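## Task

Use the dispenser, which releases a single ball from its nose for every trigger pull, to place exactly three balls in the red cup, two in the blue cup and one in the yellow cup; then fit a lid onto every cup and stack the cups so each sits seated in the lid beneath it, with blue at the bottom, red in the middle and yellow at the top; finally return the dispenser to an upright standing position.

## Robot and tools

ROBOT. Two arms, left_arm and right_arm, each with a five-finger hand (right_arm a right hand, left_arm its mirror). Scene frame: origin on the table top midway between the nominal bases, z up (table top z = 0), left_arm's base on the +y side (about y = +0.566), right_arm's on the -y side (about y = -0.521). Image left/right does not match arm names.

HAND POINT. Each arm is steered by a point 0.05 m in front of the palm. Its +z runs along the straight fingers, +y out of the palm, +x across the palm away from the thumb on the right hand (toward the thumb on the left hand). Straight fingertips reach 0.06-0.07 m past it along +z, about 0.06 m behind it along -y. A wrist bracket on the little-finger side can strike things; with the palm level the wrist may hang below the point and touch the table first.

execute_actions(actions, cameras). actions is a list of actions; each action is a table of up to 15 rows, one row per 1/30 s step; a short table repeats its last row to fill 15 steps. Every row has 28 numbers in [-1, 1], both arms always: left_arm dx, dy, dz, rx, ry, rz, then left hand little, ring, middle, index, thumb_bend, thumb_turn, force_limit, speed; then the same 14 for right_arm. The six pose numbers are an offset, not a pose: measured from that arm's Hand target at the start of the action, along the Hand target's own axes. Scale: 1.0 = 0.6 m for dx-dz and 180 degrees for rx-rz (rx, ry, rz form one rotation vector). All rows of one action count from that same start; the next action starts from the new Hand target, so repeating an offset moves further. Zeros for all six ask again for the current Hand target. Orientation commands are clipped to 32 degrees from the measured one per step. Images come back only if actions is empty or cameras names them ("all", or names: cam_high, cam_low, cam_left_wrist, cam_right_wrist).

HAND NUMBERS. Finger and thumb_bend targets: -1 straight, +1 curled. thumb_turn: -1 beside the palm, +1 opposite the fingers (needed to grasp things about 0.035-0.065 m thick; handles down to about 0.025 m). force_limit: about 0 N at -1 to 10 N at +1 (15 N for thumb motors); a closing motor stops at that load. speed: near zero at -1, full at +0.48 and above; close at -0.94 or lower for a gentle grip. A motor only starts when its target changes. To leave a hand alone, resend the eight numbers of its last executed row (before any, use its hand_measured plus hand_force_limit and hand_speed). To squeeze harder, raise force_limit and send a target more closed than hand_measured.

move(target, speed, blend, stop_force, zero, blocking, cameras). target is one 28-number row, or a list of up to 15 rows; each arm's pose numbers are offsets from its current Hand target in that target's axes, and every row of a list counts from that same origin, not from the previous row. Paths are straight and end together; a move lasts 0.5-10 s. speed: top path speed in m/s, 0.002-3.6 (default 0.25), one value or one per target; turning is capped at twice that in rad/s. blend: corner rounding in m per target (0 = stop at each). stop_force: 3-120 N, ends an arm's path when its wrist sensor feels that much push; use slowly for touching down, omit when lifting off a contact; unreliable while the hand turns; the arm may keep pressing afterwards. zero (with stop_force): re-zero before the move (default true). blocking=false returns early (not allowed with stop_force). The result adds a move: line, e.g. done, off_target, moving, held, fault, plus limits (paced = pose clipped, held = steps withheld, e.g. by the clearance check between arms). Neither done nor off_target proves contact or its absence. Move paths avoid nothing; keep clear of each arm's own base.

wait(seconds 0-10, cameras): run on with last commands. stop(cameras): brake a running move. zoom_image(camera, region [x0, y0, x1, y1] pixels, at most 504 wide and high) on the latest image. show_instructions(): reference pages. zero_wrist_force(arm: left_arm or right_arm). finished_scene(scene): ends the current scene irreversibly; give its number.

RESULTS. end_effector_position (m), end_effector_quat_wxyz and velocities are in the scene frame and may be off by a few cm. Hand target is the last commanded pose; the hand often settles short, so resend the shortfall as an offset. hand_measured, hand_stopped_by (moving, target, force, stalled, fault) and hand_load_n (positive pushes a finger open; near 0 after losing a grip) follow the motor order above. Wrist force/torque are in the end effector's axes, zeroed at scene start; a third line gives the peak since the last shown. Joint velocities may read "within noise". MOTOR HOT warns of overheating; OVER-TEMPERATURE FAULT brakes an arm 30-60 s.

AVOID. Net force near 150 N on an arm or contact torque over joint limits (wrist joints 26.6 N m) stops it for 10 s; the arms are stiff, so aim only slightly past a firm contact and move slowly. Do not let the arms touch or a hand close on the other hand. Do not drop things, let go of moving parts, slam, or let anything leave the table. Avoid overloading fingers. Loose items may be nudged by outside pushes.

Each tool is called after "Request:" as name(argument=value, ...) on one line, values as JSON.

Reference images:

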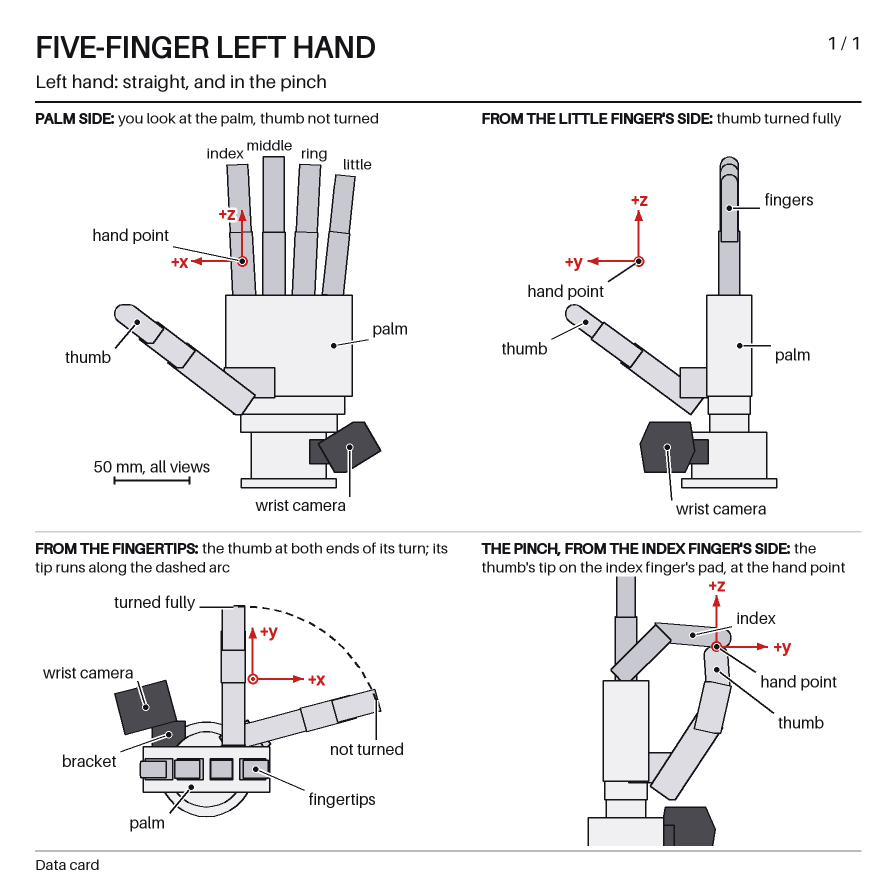

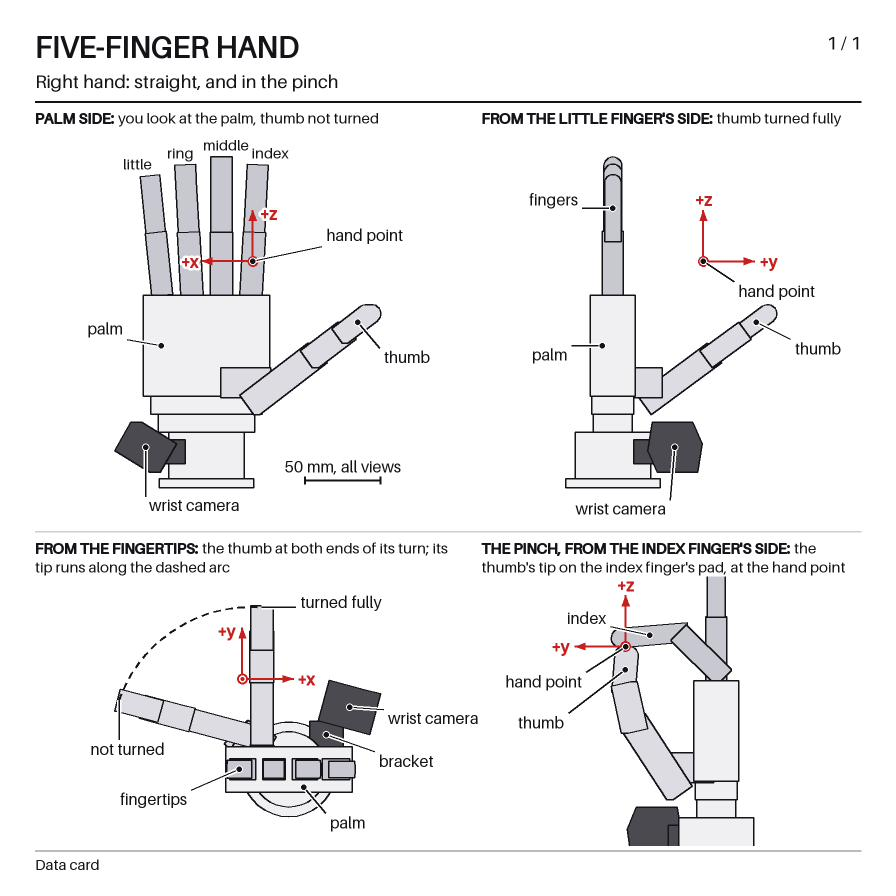

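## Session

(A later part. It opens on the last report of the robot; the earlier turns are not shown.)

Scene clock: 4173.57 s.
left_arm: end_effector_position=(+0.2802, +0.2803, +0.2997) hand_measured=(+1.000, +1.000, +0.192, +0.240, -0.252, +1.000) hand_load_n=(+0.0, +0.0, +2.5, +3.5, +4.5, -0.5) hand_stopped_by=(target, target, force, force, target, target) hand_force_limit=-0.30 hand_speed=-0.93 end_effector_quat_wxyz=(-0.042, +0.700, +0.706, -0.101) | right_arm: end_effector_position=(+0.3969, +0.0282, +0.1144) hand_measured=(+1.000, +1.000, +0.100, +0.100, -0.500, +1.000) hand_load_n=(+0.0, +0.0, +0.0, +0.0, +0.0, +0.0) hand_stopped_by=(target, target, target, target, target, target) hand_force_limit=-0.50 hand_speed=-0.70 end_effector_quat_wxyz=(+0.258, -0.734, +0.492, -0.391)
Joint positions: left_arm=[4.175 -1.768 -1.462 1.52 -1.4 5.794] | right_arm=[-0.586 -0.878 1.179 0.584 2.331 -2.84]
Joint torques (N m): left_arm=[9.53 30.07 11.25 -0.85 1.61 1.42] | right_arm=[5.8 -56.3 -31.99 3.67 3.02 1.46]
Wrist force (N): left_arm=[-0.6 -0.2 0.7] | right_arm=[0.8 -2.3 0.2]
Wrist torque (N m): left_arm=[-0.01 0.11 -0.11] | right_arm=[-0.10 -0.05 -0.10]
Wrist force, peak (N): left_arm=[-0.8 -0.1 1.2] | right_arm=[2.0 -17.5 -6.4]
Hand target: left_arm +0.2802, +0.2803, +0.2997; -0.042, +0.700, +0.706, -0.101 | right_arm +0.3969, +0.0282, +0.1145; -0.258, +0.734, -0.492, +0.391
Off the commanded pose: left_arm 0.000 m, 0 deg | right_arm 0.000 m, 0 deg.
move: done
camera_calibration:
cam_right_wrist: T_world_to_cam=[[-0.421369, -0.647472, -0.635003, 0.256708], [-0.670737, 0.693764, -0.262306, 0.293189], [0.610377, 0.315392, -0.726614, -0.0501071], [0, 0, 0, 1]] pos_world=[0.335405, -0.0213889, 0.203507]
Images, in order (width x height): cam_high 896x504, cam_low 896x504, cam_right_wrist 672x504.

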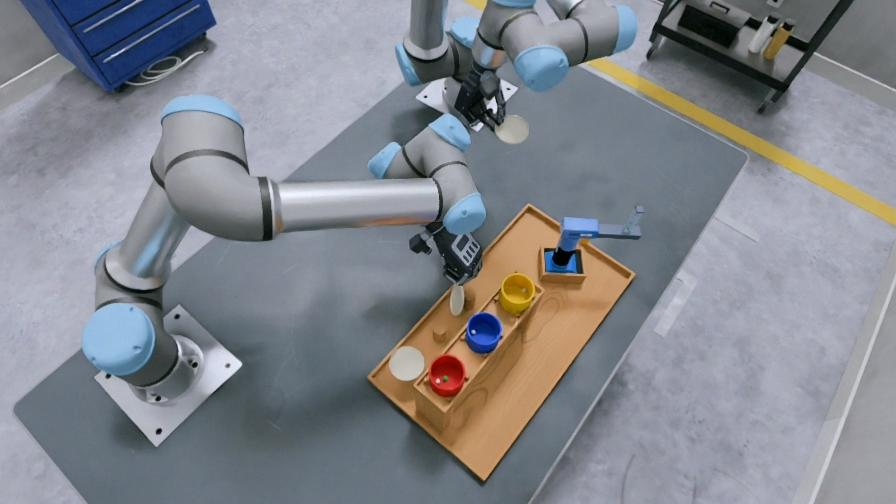

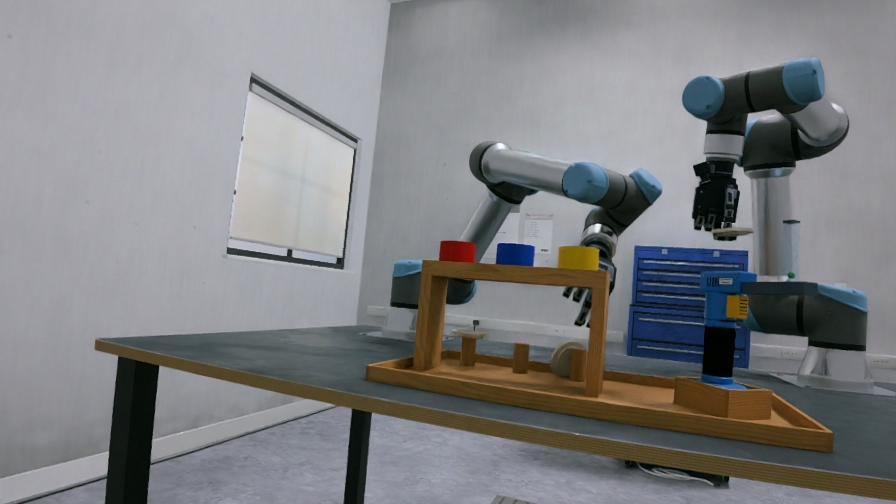

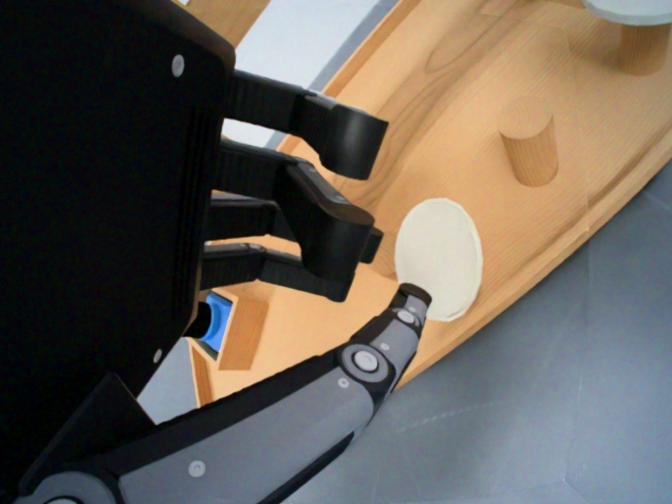

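Request:
move(target=[[0,0,0,0,0,0,1,1,0.35,0.35,-0.25,1,-0.3,-0.93,0,0,0,0,0,0,1,1,0.05,0.05,-0.5,1,-0.5,-0.7],[0,0,0,0,0,0,1,1,0.35,0.35,-0.25,1,-0.3,-0.93,-0.0138,-0.0252,-0.0147,0.1292,-0.1858,-0.1235,1,1,0.05,0.05,-0.5,1,-0.5,-0.7]], speed=0.1, cameras=["cam_high","cam_low","cam_right_wrist"])

Request:
zoom_image(camera="cam_low", region=[530, 290, 620, 390])

Request:
zoom_image(camera="cam_high", region=[420, 240, 520, 330])

Request:
zoom_image(camera="cam_right_wrist", region=[280, 180, 520, 380])

Scene clock: 4351.90 s.
left_arm: end_effector_position=(+0.2802, +0.2803, +0.2997) hand_measured=(+1.000, +1.000, +0.192, +0.240, -0.252, +1.000) hand_load_n=(+0.0, +0.5, +2.0, +3.5, +4.5, -0.5) hand_stopped_by=(target, target, force, force, target, target) hand_force_limit=-0.30 hand_speed=-0.93 end_effector_quat_wxyz=(-0.042, +0.700, +0.706, -0.101) | right_arm: end_effector_position=(+0.3957, +0.0416, +0.1284) hand_measured=(+1.000, +1.000, +0.050, +0.050, -0.500, +1.000) hand_load_n=(+0.0, +0.0, +0.0, +0.0, +0.0, +0.0) hand_stopped_by=(target, target, target, target, target, target) hand_force_limit=-0.50 hand_speed=-0.70 end_effector_quat_wxyz=(+0.448, -0.827, +0.163, -0.297)
Joint positions: left_arm=[4.175 -1.768 -1.462 1.52 -1.4 5.794] | right_arm=[-0.793 -1.199 1.657 -0.021 1.551 -3.542]
Joint torques (N m): left_arm=[9.72 29.58 11.08 -0.62 1.56 1.41] | right_arm=[-6.23 -44.31 -11.19 -2.38 -2.53 -0.96]
Wrist force (N): left_arm=[-0.6 -0.2 0.7] | right_arm=[0.8 -2.5 0.4]
Wrist torque (N m): left_arm=[-0.01 0.10 -0.11] | right_arm=[-0.10 -0.05 0.02]
Wrist force, peak (N): left_arm=[-0.6 0.0 1.2] | right_arm=[1.1 -2.6 0.8]
Hand target: left_arm +0.2802, +0.2803, +0.2997; -0.042, +0.700, +0.706, -0.101 | right_arm +0.3957, +0.0417, +0.1284; -0.448, +0.827, -0.163, +0.297
Off the commanded pose: left_arm 0.000 m, 0 deg | right_arm 0.000 m, 0 deg.
move: done
camera_calibration:
cam_right_wrist: T_world_to_cam=[[0.239375, -0.676649, -0.696309, 0.0214299], [-0.930954, 0.043704, -0.362511, 0.429686], [0.275724, 0.735008, -0.619468, 0.0577791], [0, 0, 0, 1]] pos_world=[0.378957, -0.0467466, 0.20648]
Images, in order (width x height): cam_high 896x504, cam_low 896x504, cam_right_wrist 672x504.

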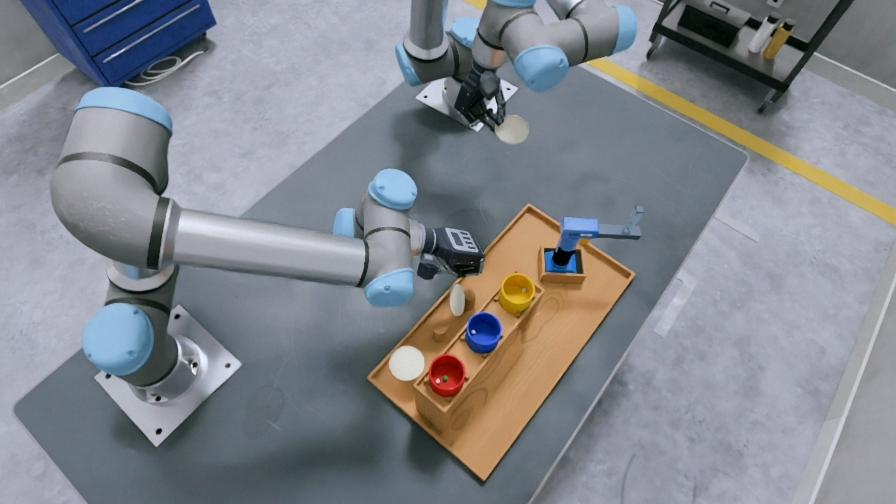

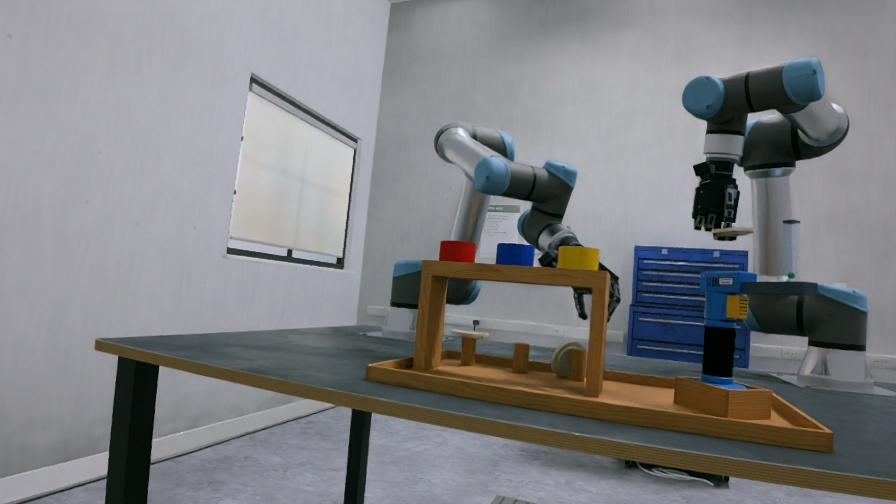

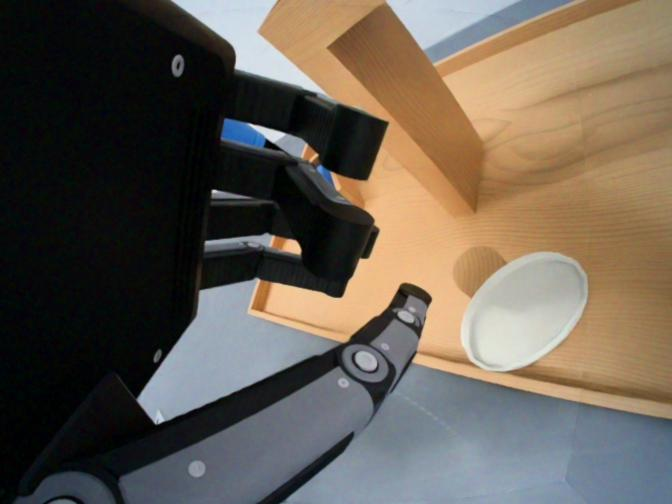

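Scaled by 5.040 from the camera's 896x504 image, which has a finer 1280x720 frame.

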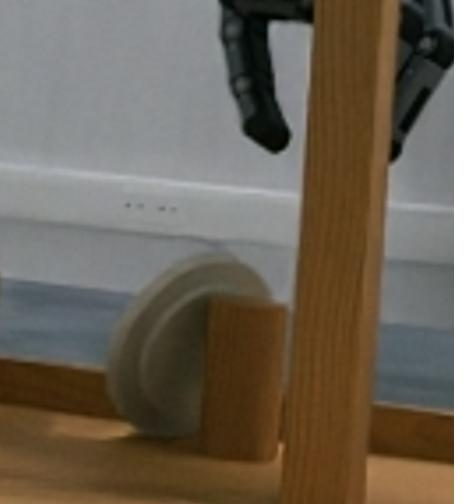

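Scaled by 5.040 from the camera's 896x504 image, which has a finer 1280x720 frame.

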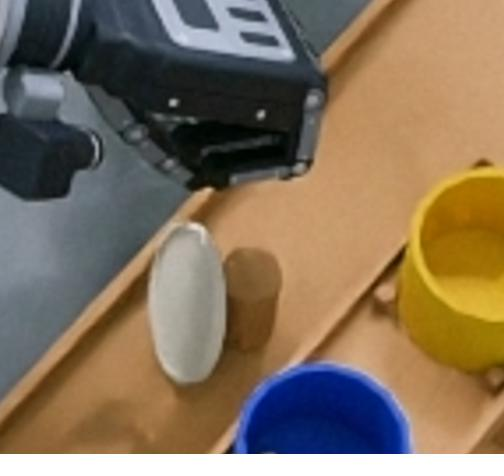

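Scaled by 2.100 from the camera's 672x504 image, which has a finer 960x720 frame.

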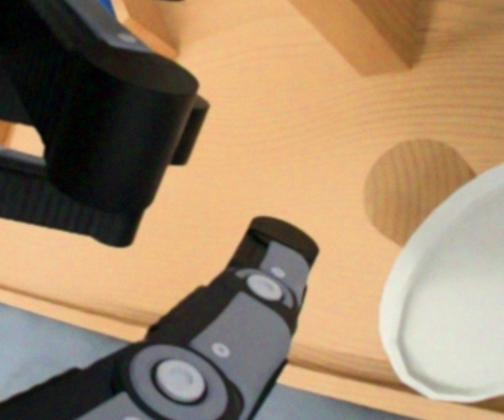

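Request:
move(target=[0,0,0,0,0,0,1,1,0.35,0.35,-0.25,1,-0.3,-0.93,0,0.075,0,0,0,0,1,1,0.05,0.05,-0.5,1,-0.5,-0.7], speed=0.06, cameras=["cam_high","cam_low","cam_right_wrist"])

Request:
zoom_image(camera="cam_low", region=[530, 290, 620, 390])

Request:
zoom_image(camera="cam_high", region=[420, 240, 520, 330])

Request:
zoom_image(camera="cam_right_wrist", region=[280, 180, 520, 380])

Scene clock: 4363.43 s.
left_arm: end_effector_position=(+0.2802, +0.2803, +0.2997) hand_measured=(+1.000, +1.000, +0.192, +0.240, -0.252, +1.000) hand_load_n=(+0.0, +0.0, +2.5, +3.5, +4.5, -0.5) hand_stopped_by=(target, target, force, force, target, target) hand_force_limit=-0.30 hand_speed=-0.93 end_effector_quat_wxyz=(-0.042, +0.700, +0.706, -0.101) | right_arm: end_effector_position=(+0.3956, +0.0172, +0.0908) hand_measured=(+1.000, +1.000, +0.050, +0.050, -0.500, +1.000) hand_load_n=(+0.0, +0.0, +0.0, +0.0, +0.0, +0.0) hand_stopped_by=(target, target, target, target, target, target) hand_force_limit=-0.50 hand_speed=-0.70 end_effector_quat_wxyz=(+0.448, -0.827, +0.163, -0.297)
Joint positions: left_arm=[4.175 -1.768 -1.462 1.52 -1.4 5.794] | right_arm=[-0.833 -1.201 1.769 -0.132 1.515 -3.559]
Joint torques (N m): left_arm=[9.31 29.79 11.39 -0.66 1.5 1.41] | right_arm=[-5.86 -26.57 -9.19 -2.44 -2.36 -0.96]
Wrist force (N): left_arm=[-0.3 -0.1 1.0] | right_arm=[0.9 -2.5 0.3]
Wrist torque (N m): left_arm=[-0.03 0.08 -0.10] | right_arm=[-0.11 -0.08 0.06]
Wrist force, peak (N): left_arm=[-0.7 -0.4 1.1] | right_arm=[0.8 -2.9 0.4]
Hand target: left_arm +0.2802, +0.2803, +0.2997; -0.042, +0.700, +0.706, -0.101 | right_arm +0.3956, +0.0171, +0.0907; -0.448, +0.827, -0.163, +0.297
Off the commanded pose: left_arm 0.000 m, 0 deg | right_arm 0.000 m, 0 deg.
move: done
camera_calibration:
cam_right_wrist: T_world_to_cam=[[0.239553, -0.676519, -0.696373, -0.0212617], [-0.930964, 0.0434988, -0.362511, 0.416925], [0.275537, 0.735139, -0.619395, 0.0525443], [0, 0, 0, 1]] pos_world=[0.378758, -0.0711471, 0.16888]
Images, in order (width x height): cam_high 896x504, cam_low 896x504, cam_right_wrist 672x504.

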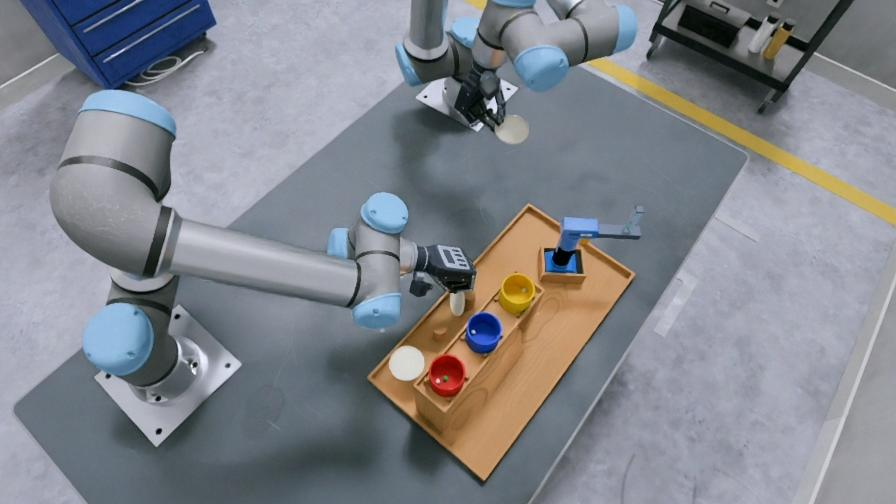

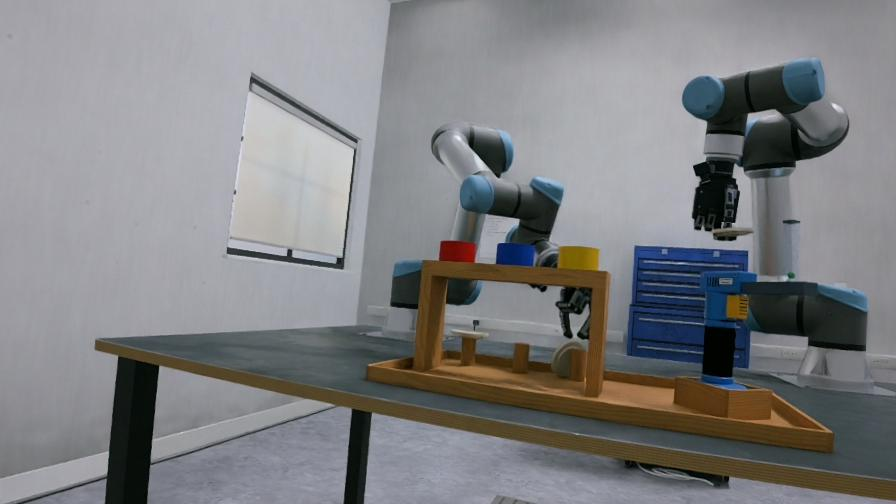

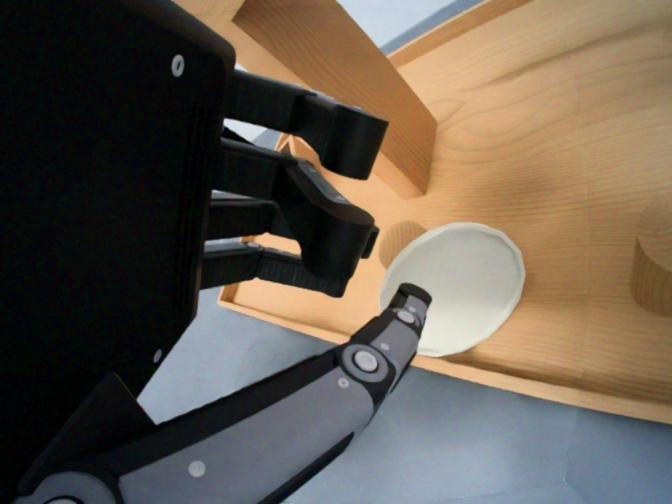

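Scaled by 5.040 from the camera's 896x504 image, which has a finer 1280x720 frame.

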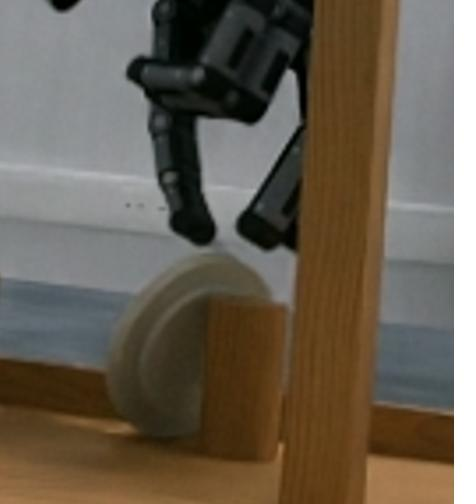

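Scaled by 5.040 from the camera's 896x504 image, which has a finer 1280x720 frame.

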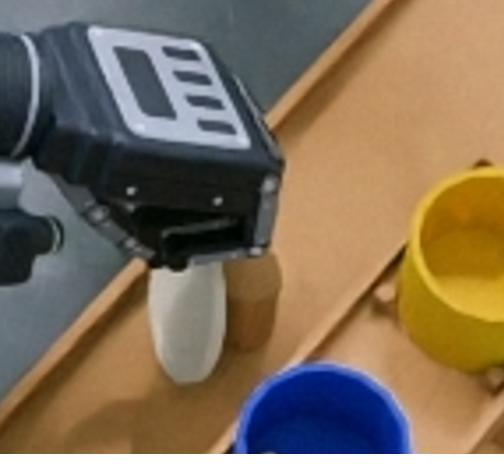

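Scaled by 2.100 from the camera's 672x504 image, which has a finer 960x720 frame.

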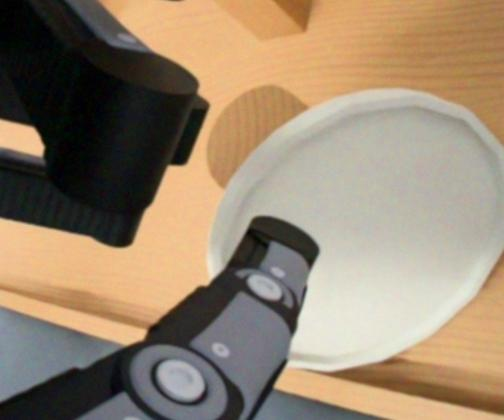

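Request:
move(target=[[0,0,0,0,0,0,1,1,0.35,0.35,-0.25,1,-0.3,-0.93,0,0.03,0,0,0,0,1,1,0.05,0.05,-0.5,1,-0.5,-0.7],[0,0,0,0,0,0,1,1,0.35,0.35,-0.25,1,-0.3,-0.93,0,0.03,0,0,0,0,1,1,0.3,0.3,-0.5,1,-0.6,-0.9]], speed=0.04, cameras=["cam_high","cam_low","cam_right_wrist"])

Request:
zoom_image(camera="cam_low", region=[530, 290, 620, 390])

Request:
zoom_image(camera="cam_high", region=[420, 240, 520, 330])

Request:
zoom_image(camera="cam_right_wrist", region=[280, 180, 520, 380])

Scene clock: 4396.13 s.
left_arm: end_effector_position=(+0.2802, +0.2803, +0.2997) hand_measured=(+1.000, +1.000, +0.192, +0.240, -0.252, +1.000) hand_load_n=(+0.0, +0.0, +2.5, +3.5, +4.5, -0.5) hand_stopped_by=(target, target, force, force, target, target) hand_force_limit=-0.30 hand_speed=-0.93 end_effector_quat_wxyz=(-0.042, +0.700, +0.706, -0.101) | right_arm: end_effector_position=(+0.3955, +0.0073, +0.0756) hand_measured=(+1.000, +1.000, +0.300, +0.300, -0.500, +1.000) hand_load_n=(+0.0, +0.0, +0.0, +0.0, +0.0, +0.5) hand_stopped_by=(target, target, target, target, target, target) hand_force_limit=-0.60 hand_speed=-0.90 end_effector_quat_wxyz=(+0.448, -0.827, +0.163, -0.297)
Joint positions: left_arm=[4.175 -1.768 -1.462 1.52 -1.4 5.794] | right_arm=[-0.85 -1.198 1.812 -0.177 1.499 -3.566]
Joint torques (N m): left_arm=[10.39 30.01 11.54 -0.77 1.55 1.29] | right_arm=[-6.21 -26.68 -9.64 -2.35 -2.51 -1.01]
Wrist force (N): left_arm=[-0.3 -0.4 0.8] | right_arm=[0.8 -2.6 -0.1]
Wrist torque (N m): left_arm=[-0.06 0.06 -0.09] | right_arm=[-0.10 -0.01 0.02]
Wrist force, peak (N): left_arm=[-0.8 -0.5 1.0] | right_arm=[1.1 -2.9 0.3]
Hand target: left_arm +0.2802, +0.2803, +0.2997; -0.042, +0.700, +0.706, -0.101 | right_arm +0.3955, +0.0073, +0.0756; -0.448, +0.827, -0.163, +0.297
Off the commanded pose: left_arm 0.000 m, 0 deg | right_arm 0.000 m, 0 deg.
move: done
camera_calibration:
cam_right_wrist: T_world_to_cam=[[0.239553, -0.676519, -0.696373, -0.0385441], [-0.930964, 0.0434988, -0.362511, 0.411846], [0.275537, 0.735139, -0.619395, 0.0504074], [0, 0, 0, 1]] pos_world=[0.378758, -0.0810471, 0.15368]
Images, in order (width x height): cam_high 896x504, cam_low 896x504, cam_right_wrist 672x504.

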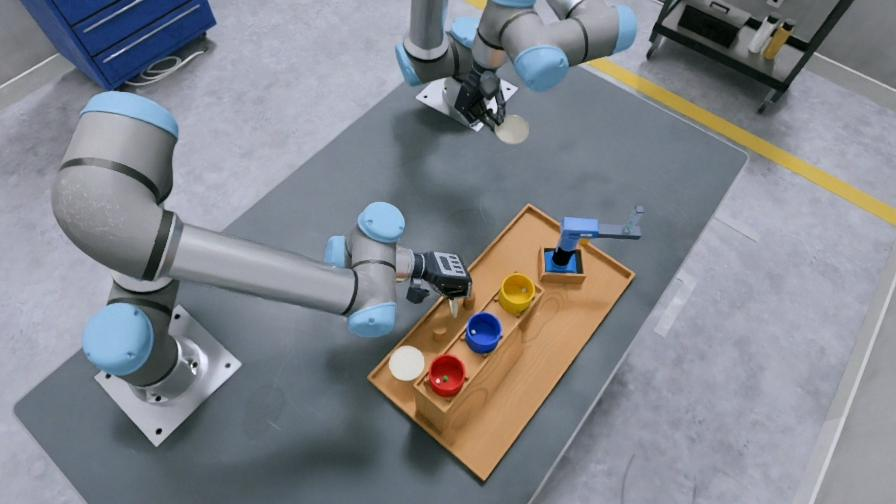

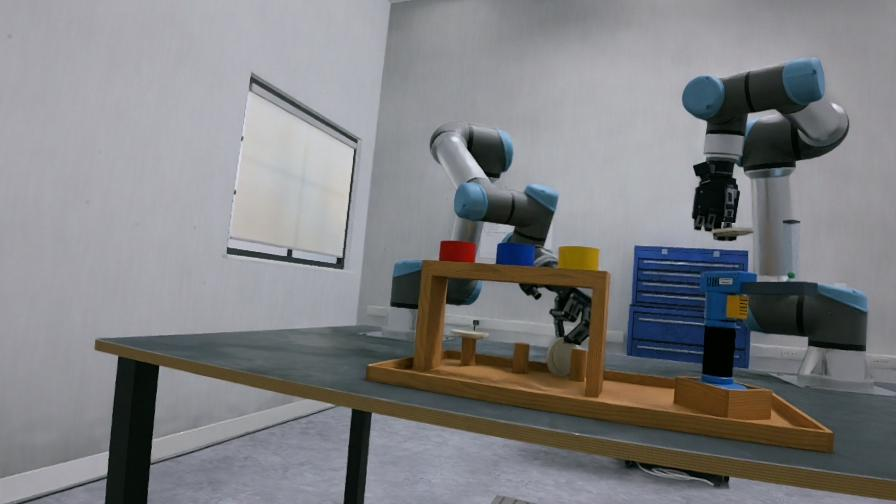

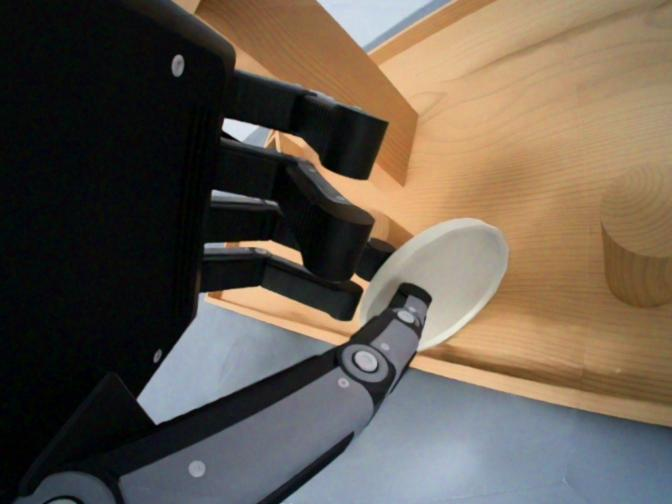

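Scaled by 5.040 from the camera's 896x504 image, which has a finer 1280x720 frame.

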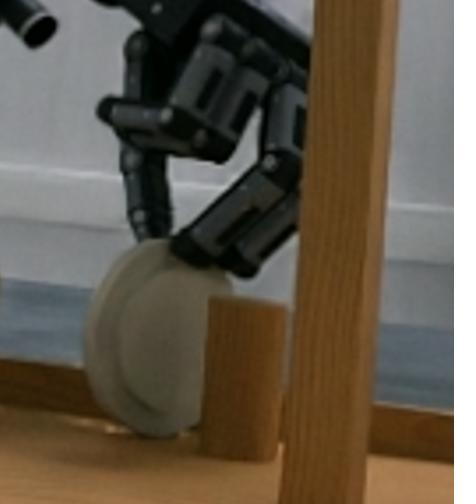

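Scaled by 5.040 from the camera's 896x504 image, which has a finer 1280x720 frame.

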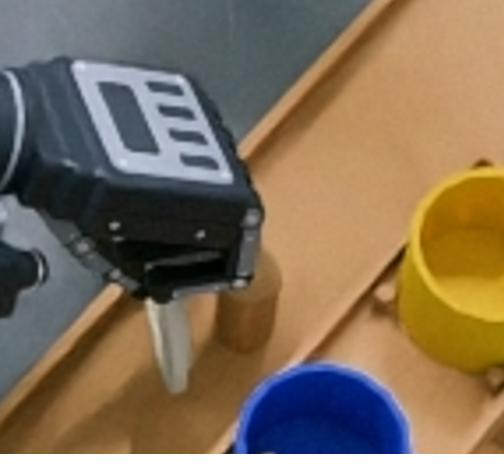

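Scaled by 2.100 from the camera's 672x504 image, which has a finer 960x720 frame.

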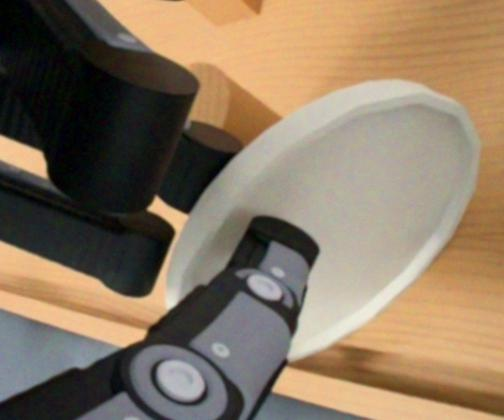

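Request:
execute_actions(actions=[], cameras=["cam_high","cam_low","cam_right_wrist"])

Scene clock: 4447.23 s.
left_arm: end_effector_position=(+0.2802, +0.2803, +0.2997) hand_measured=(+1.000, +1.000, +0.192, +0.240, -0.252, +1.000) hand_load_n=(+0.0, +0.0, +2.5, +3.5, +4.5, -0.5) hand_stopped_by=(target, target, force, force, target, target) hand_force_limit=-0.30 hand_speed=-0.93 end_effector_quat_wxyz=(-0.042, +0.700, +0.706, -0.101) | right_arm: end_effector_position=(+0.3955, +0.0073, +0.0756) hand_measured=(+1.000, +1.000, +0.300, +0.300, -0.500, +1.000) hand_load_n=(+0.0, +0.5, +0.0, +0.0, +0.0, +0.0) hand_stopped_by=(target, target, target, target, target, target) hand_force_limit=-0.60 hand_speed=-0.90 end_effector_quat_wxyz=(+0.448, -0.827, +0.163, -0.297)
Joint positions: left_arm=[4.175 -1.768 -1.462 1.52 -1.4 5.794] | right_arm=[-0.85 -1.198 1.812 -0.177 1.499 -3.566]
Joint velocities: within noise
Joint torques (N m): left_arm=[10 29.67 11.68 -0.66 1.66 1.37] | right_arm=[-6.12 -26.89 -11.07 -2.43 -2.53 -0.96]
Wrist force (N): left_arm=[-0.5 -0.1 1.0] | right_arm=[0.9 -2.4 0.2]
Wrist torque (N m): left_arm=[-0.02 0.10 -0.11] | right_arm=[-0.09 -0.03 0.03]
Wrist force, peak (N): left_arm=[-0.5 0.1 1.3] | right_arm=[0.7 -2.7 0.1]
Hand target: left_arm +0.2802, +0.2803, +0.2997; -0.042, +0.700, +0.706, -0.101 | right_arm +0.3955, +0.0073, +0.0756; -0.448, +0.827, -0.163, +0.297
Off the commanded pose: left_arm 0.000 m, 0 deg | right_arm 0.000 m, 0 deg.
camera_calibration:
cam_right_wrist: T_world_to_cam=[[0.239553, -0.676519, -0.696373, -0.0385441], [-0.930964, 0.0434988, -0.362511, 0.411846], [0.275537, 0.735139, -0.619395, 0.0504074], [0, 0, 0, 1]] pos_world=[0.378758, -0.0810471, 0.15368]
Images, in order (width x height): cam_high 896x504, cam_low 896x504, cam_right_wrist 672x504.

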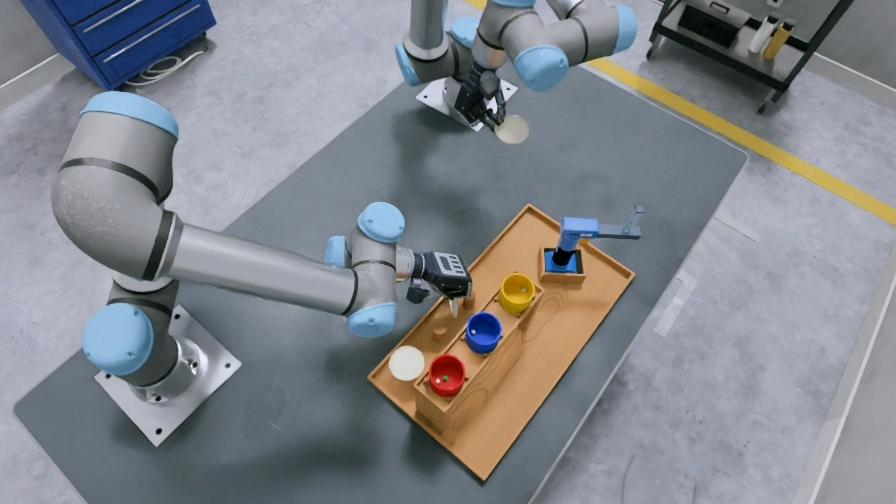

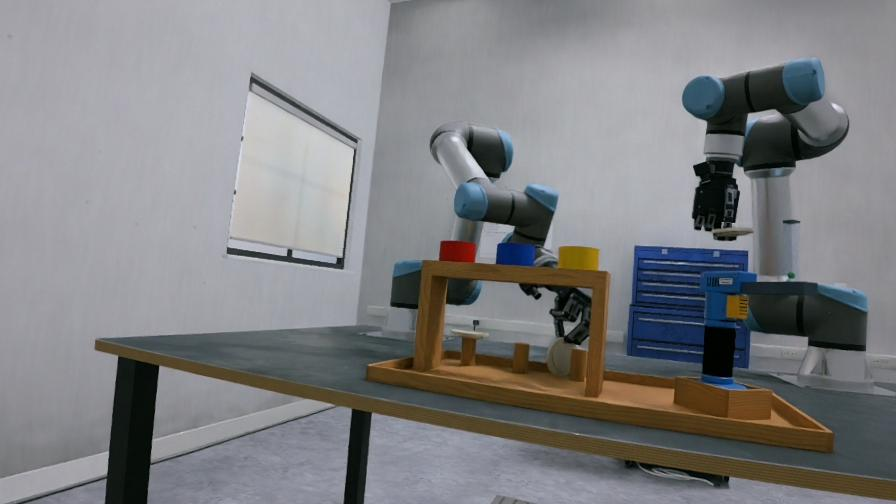

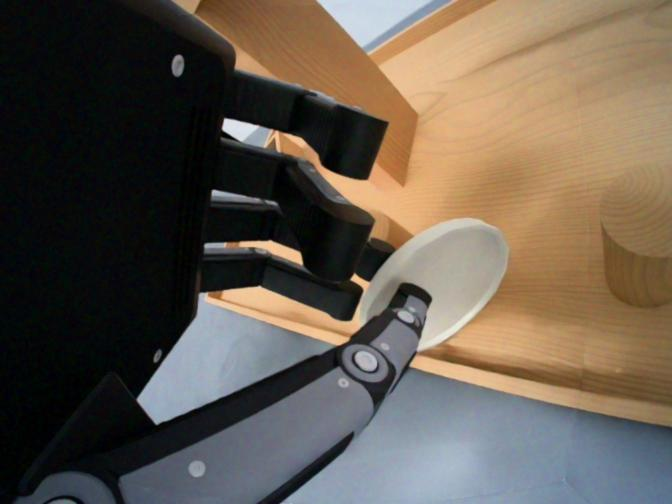

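Request:
zoom_image(camera="cam_right_wrist", region=[250, 130, 550, 400])

Request:
zoom_image(camera="cam_low", region=[440, 260, 640, 410])

Request:
zoom_image(camera="cam_high", region=[380, 230, 560, 400])

Scaled by 1.680 from the camera's 672x504 image, which has a finer 960x720 frame.

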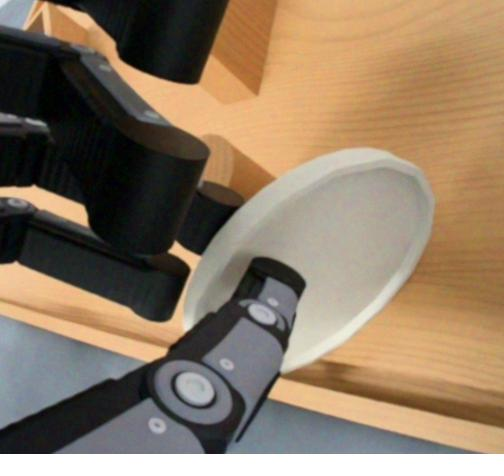

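Scaled by 2.520 from the camera's 896x504 image, which has a finer 1280x720 frame.

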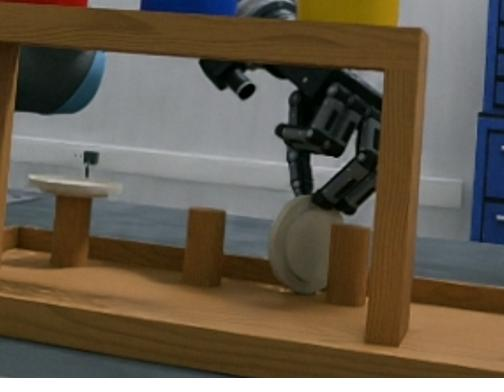

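Scaled by 2.800 from the camera's 896x504 image, which has a finer 1280x720 frame.

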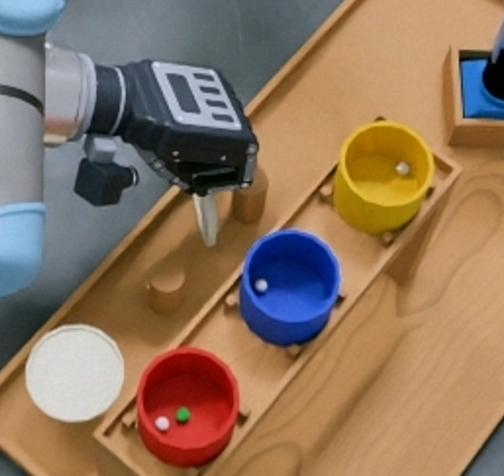

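Request:
move(target=[0,0,0,0,0,0,1,1,0.35,0.35,-0.25,1,-0.3,-0.93,0,0.0125,0,0,0,0,1,1,0.3,0.3,-0.5,1,-0.6,-0.9], speed=0.02, cameras=["cam_high","cam_low","cam_right_wrist"])

Scene clock: 4477.13 s.
left_arm: end_effector_position=(+0.2802, +0.2803, +0.2997) hand_measured=(+1.000, +1.000, +0.192, +0.240, -0.252, +1.000) hand_load_n=(+0.0, +0.5, +2.0, +4.0, +4.5, -0.5) hand_stopped_by=(target, target, force, force, target, target) hand_force_limit=-0.30 hand_speed=-0.93 end_effector_quat_wxyz=(-0.042, +0.700, +0.706, -0.101) | right_arm: end_effector_position=(+0.3955, +0.0033, +0.0694) hand_measured=(+1.000, +1.000, +0.300, +0.300, -0.500, +1.000) hand_load_n=(+0.0, +0.0, +0.0, +0.5, +0.0, +0.0) hand_stopped_by=(target, target, target, target, target, target) hand_force_limit=-0.60 hand_speed=-0.90 end_effector_quat_wxyz=(+0.448, -0.827, +0.163, -0.297)
Joint positions: left_arm=[4.175 -1.768 -1.462 1.52 -1.4 5.794] | right_arm=[-0.857 -1.197 1.828 -0.195 1.493 -3.569]
Joint torques (N m): left_arm=[9.47 29.46 12.43 -0.81 1.56 1.4] | right_arm=[-6.31 -26.7 -9.69 -2.43 -2.64 -1.04]
Wrist force (N): left_arm=[-0.7 -0.1 1.0] | right_arm=[0.9 -2.4 -0.1]
Wrist torque (N m): left_arm=[-0.03 0.13 -0.12] | right_arm=[-0.05 -0.01 0.04]
Wrist force, peak (N): left_arm=[-0.9 0.1 1.3] | right_arm=[1.2 -4.4 -0.7]
Hand target: left_arm +0.2802, +0.2803, +0.2997; -0.042, +0.700, +0.706, -0.101 | right_arm +0.3955, +0.0032, +0.0693; -0.448, +0.827, -0.163, +0.297
Off the commanded pose: left_arm 0.000 m, 0 deg | right_arm 0.000 m, 0 deg.
move: done
camera_calibration:
cam_right_wrist: T_world_to_cam=[[0.239553, -0.676519, -0.696373, -0.0455677], [-0.930964, 0.0434988, -0.362511, 0.409772], [0.275537, 0.735139, -0.619395, 0.0495077], [0, 0, 0, 1]] pos_world=[0.378758, -0.0850471, 0.14748]
Images, in order (width x height): cam_high 896x504, cam_low 896x504, cam_right_wrist 672x504.

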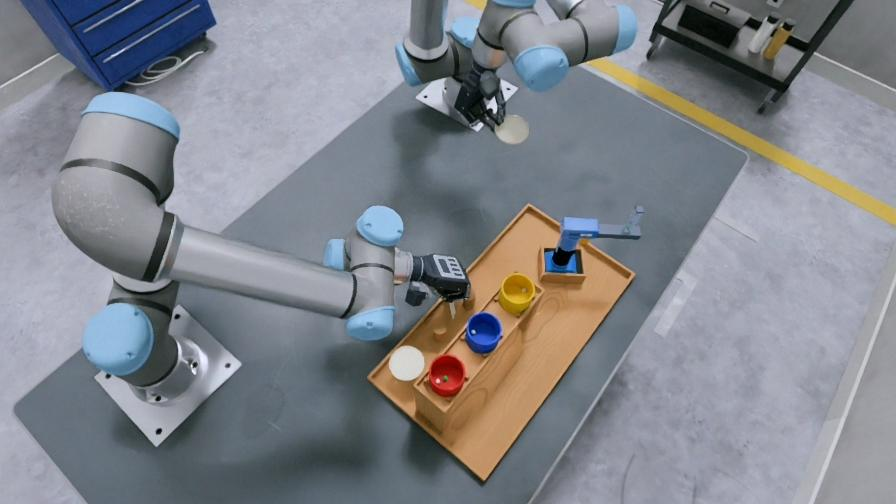

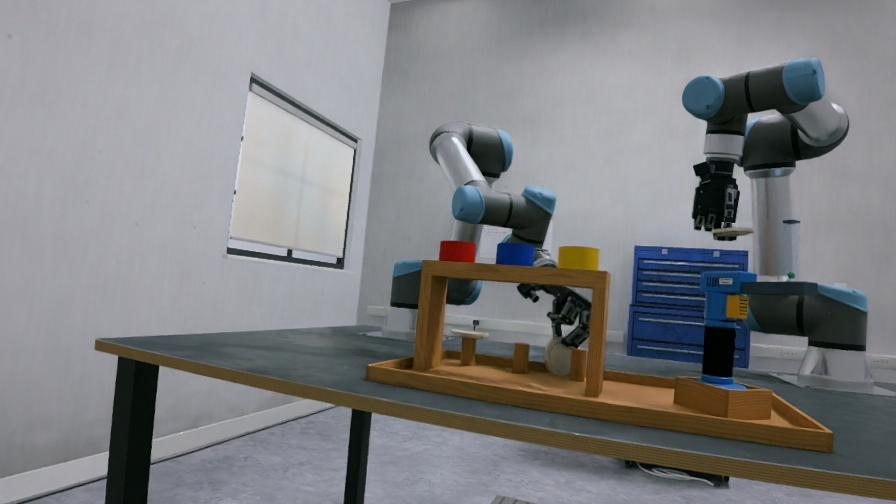

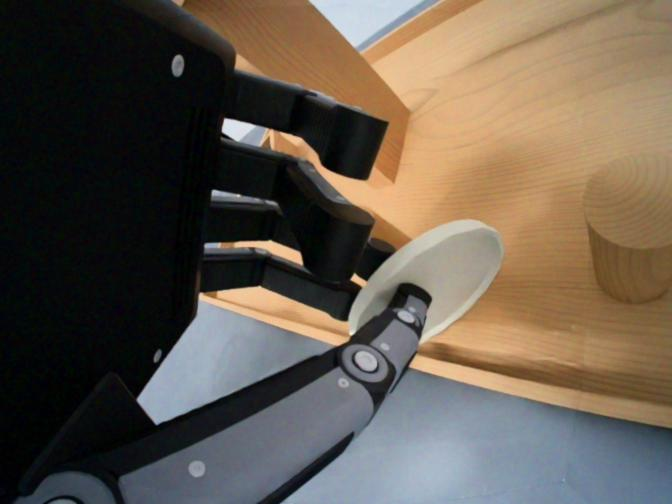

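Request:
zoom_image(camera="cam_right_wrist", region=[280, 180, 530, 360])

Request:
zoom_image(camera="cam_low", region=[510, 280, 620, 400])

Scaled by 2.016 from the camera's 672x504 image, which has a finer 960x720 frame.

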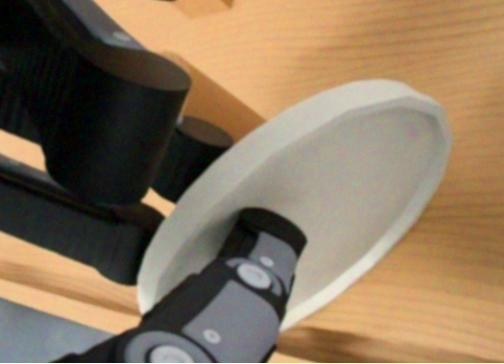

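Scaled by 4.200 from the camera's 896x504 image, which has a finer 1280x720 frame.

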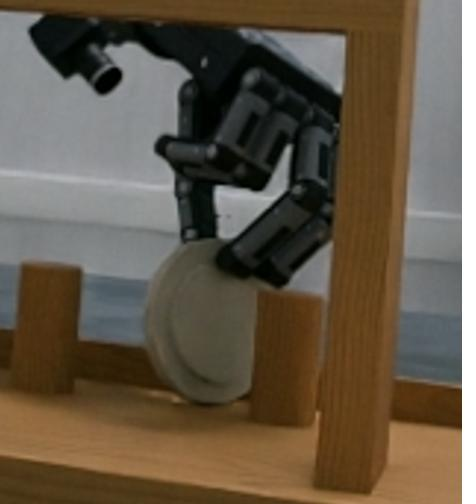

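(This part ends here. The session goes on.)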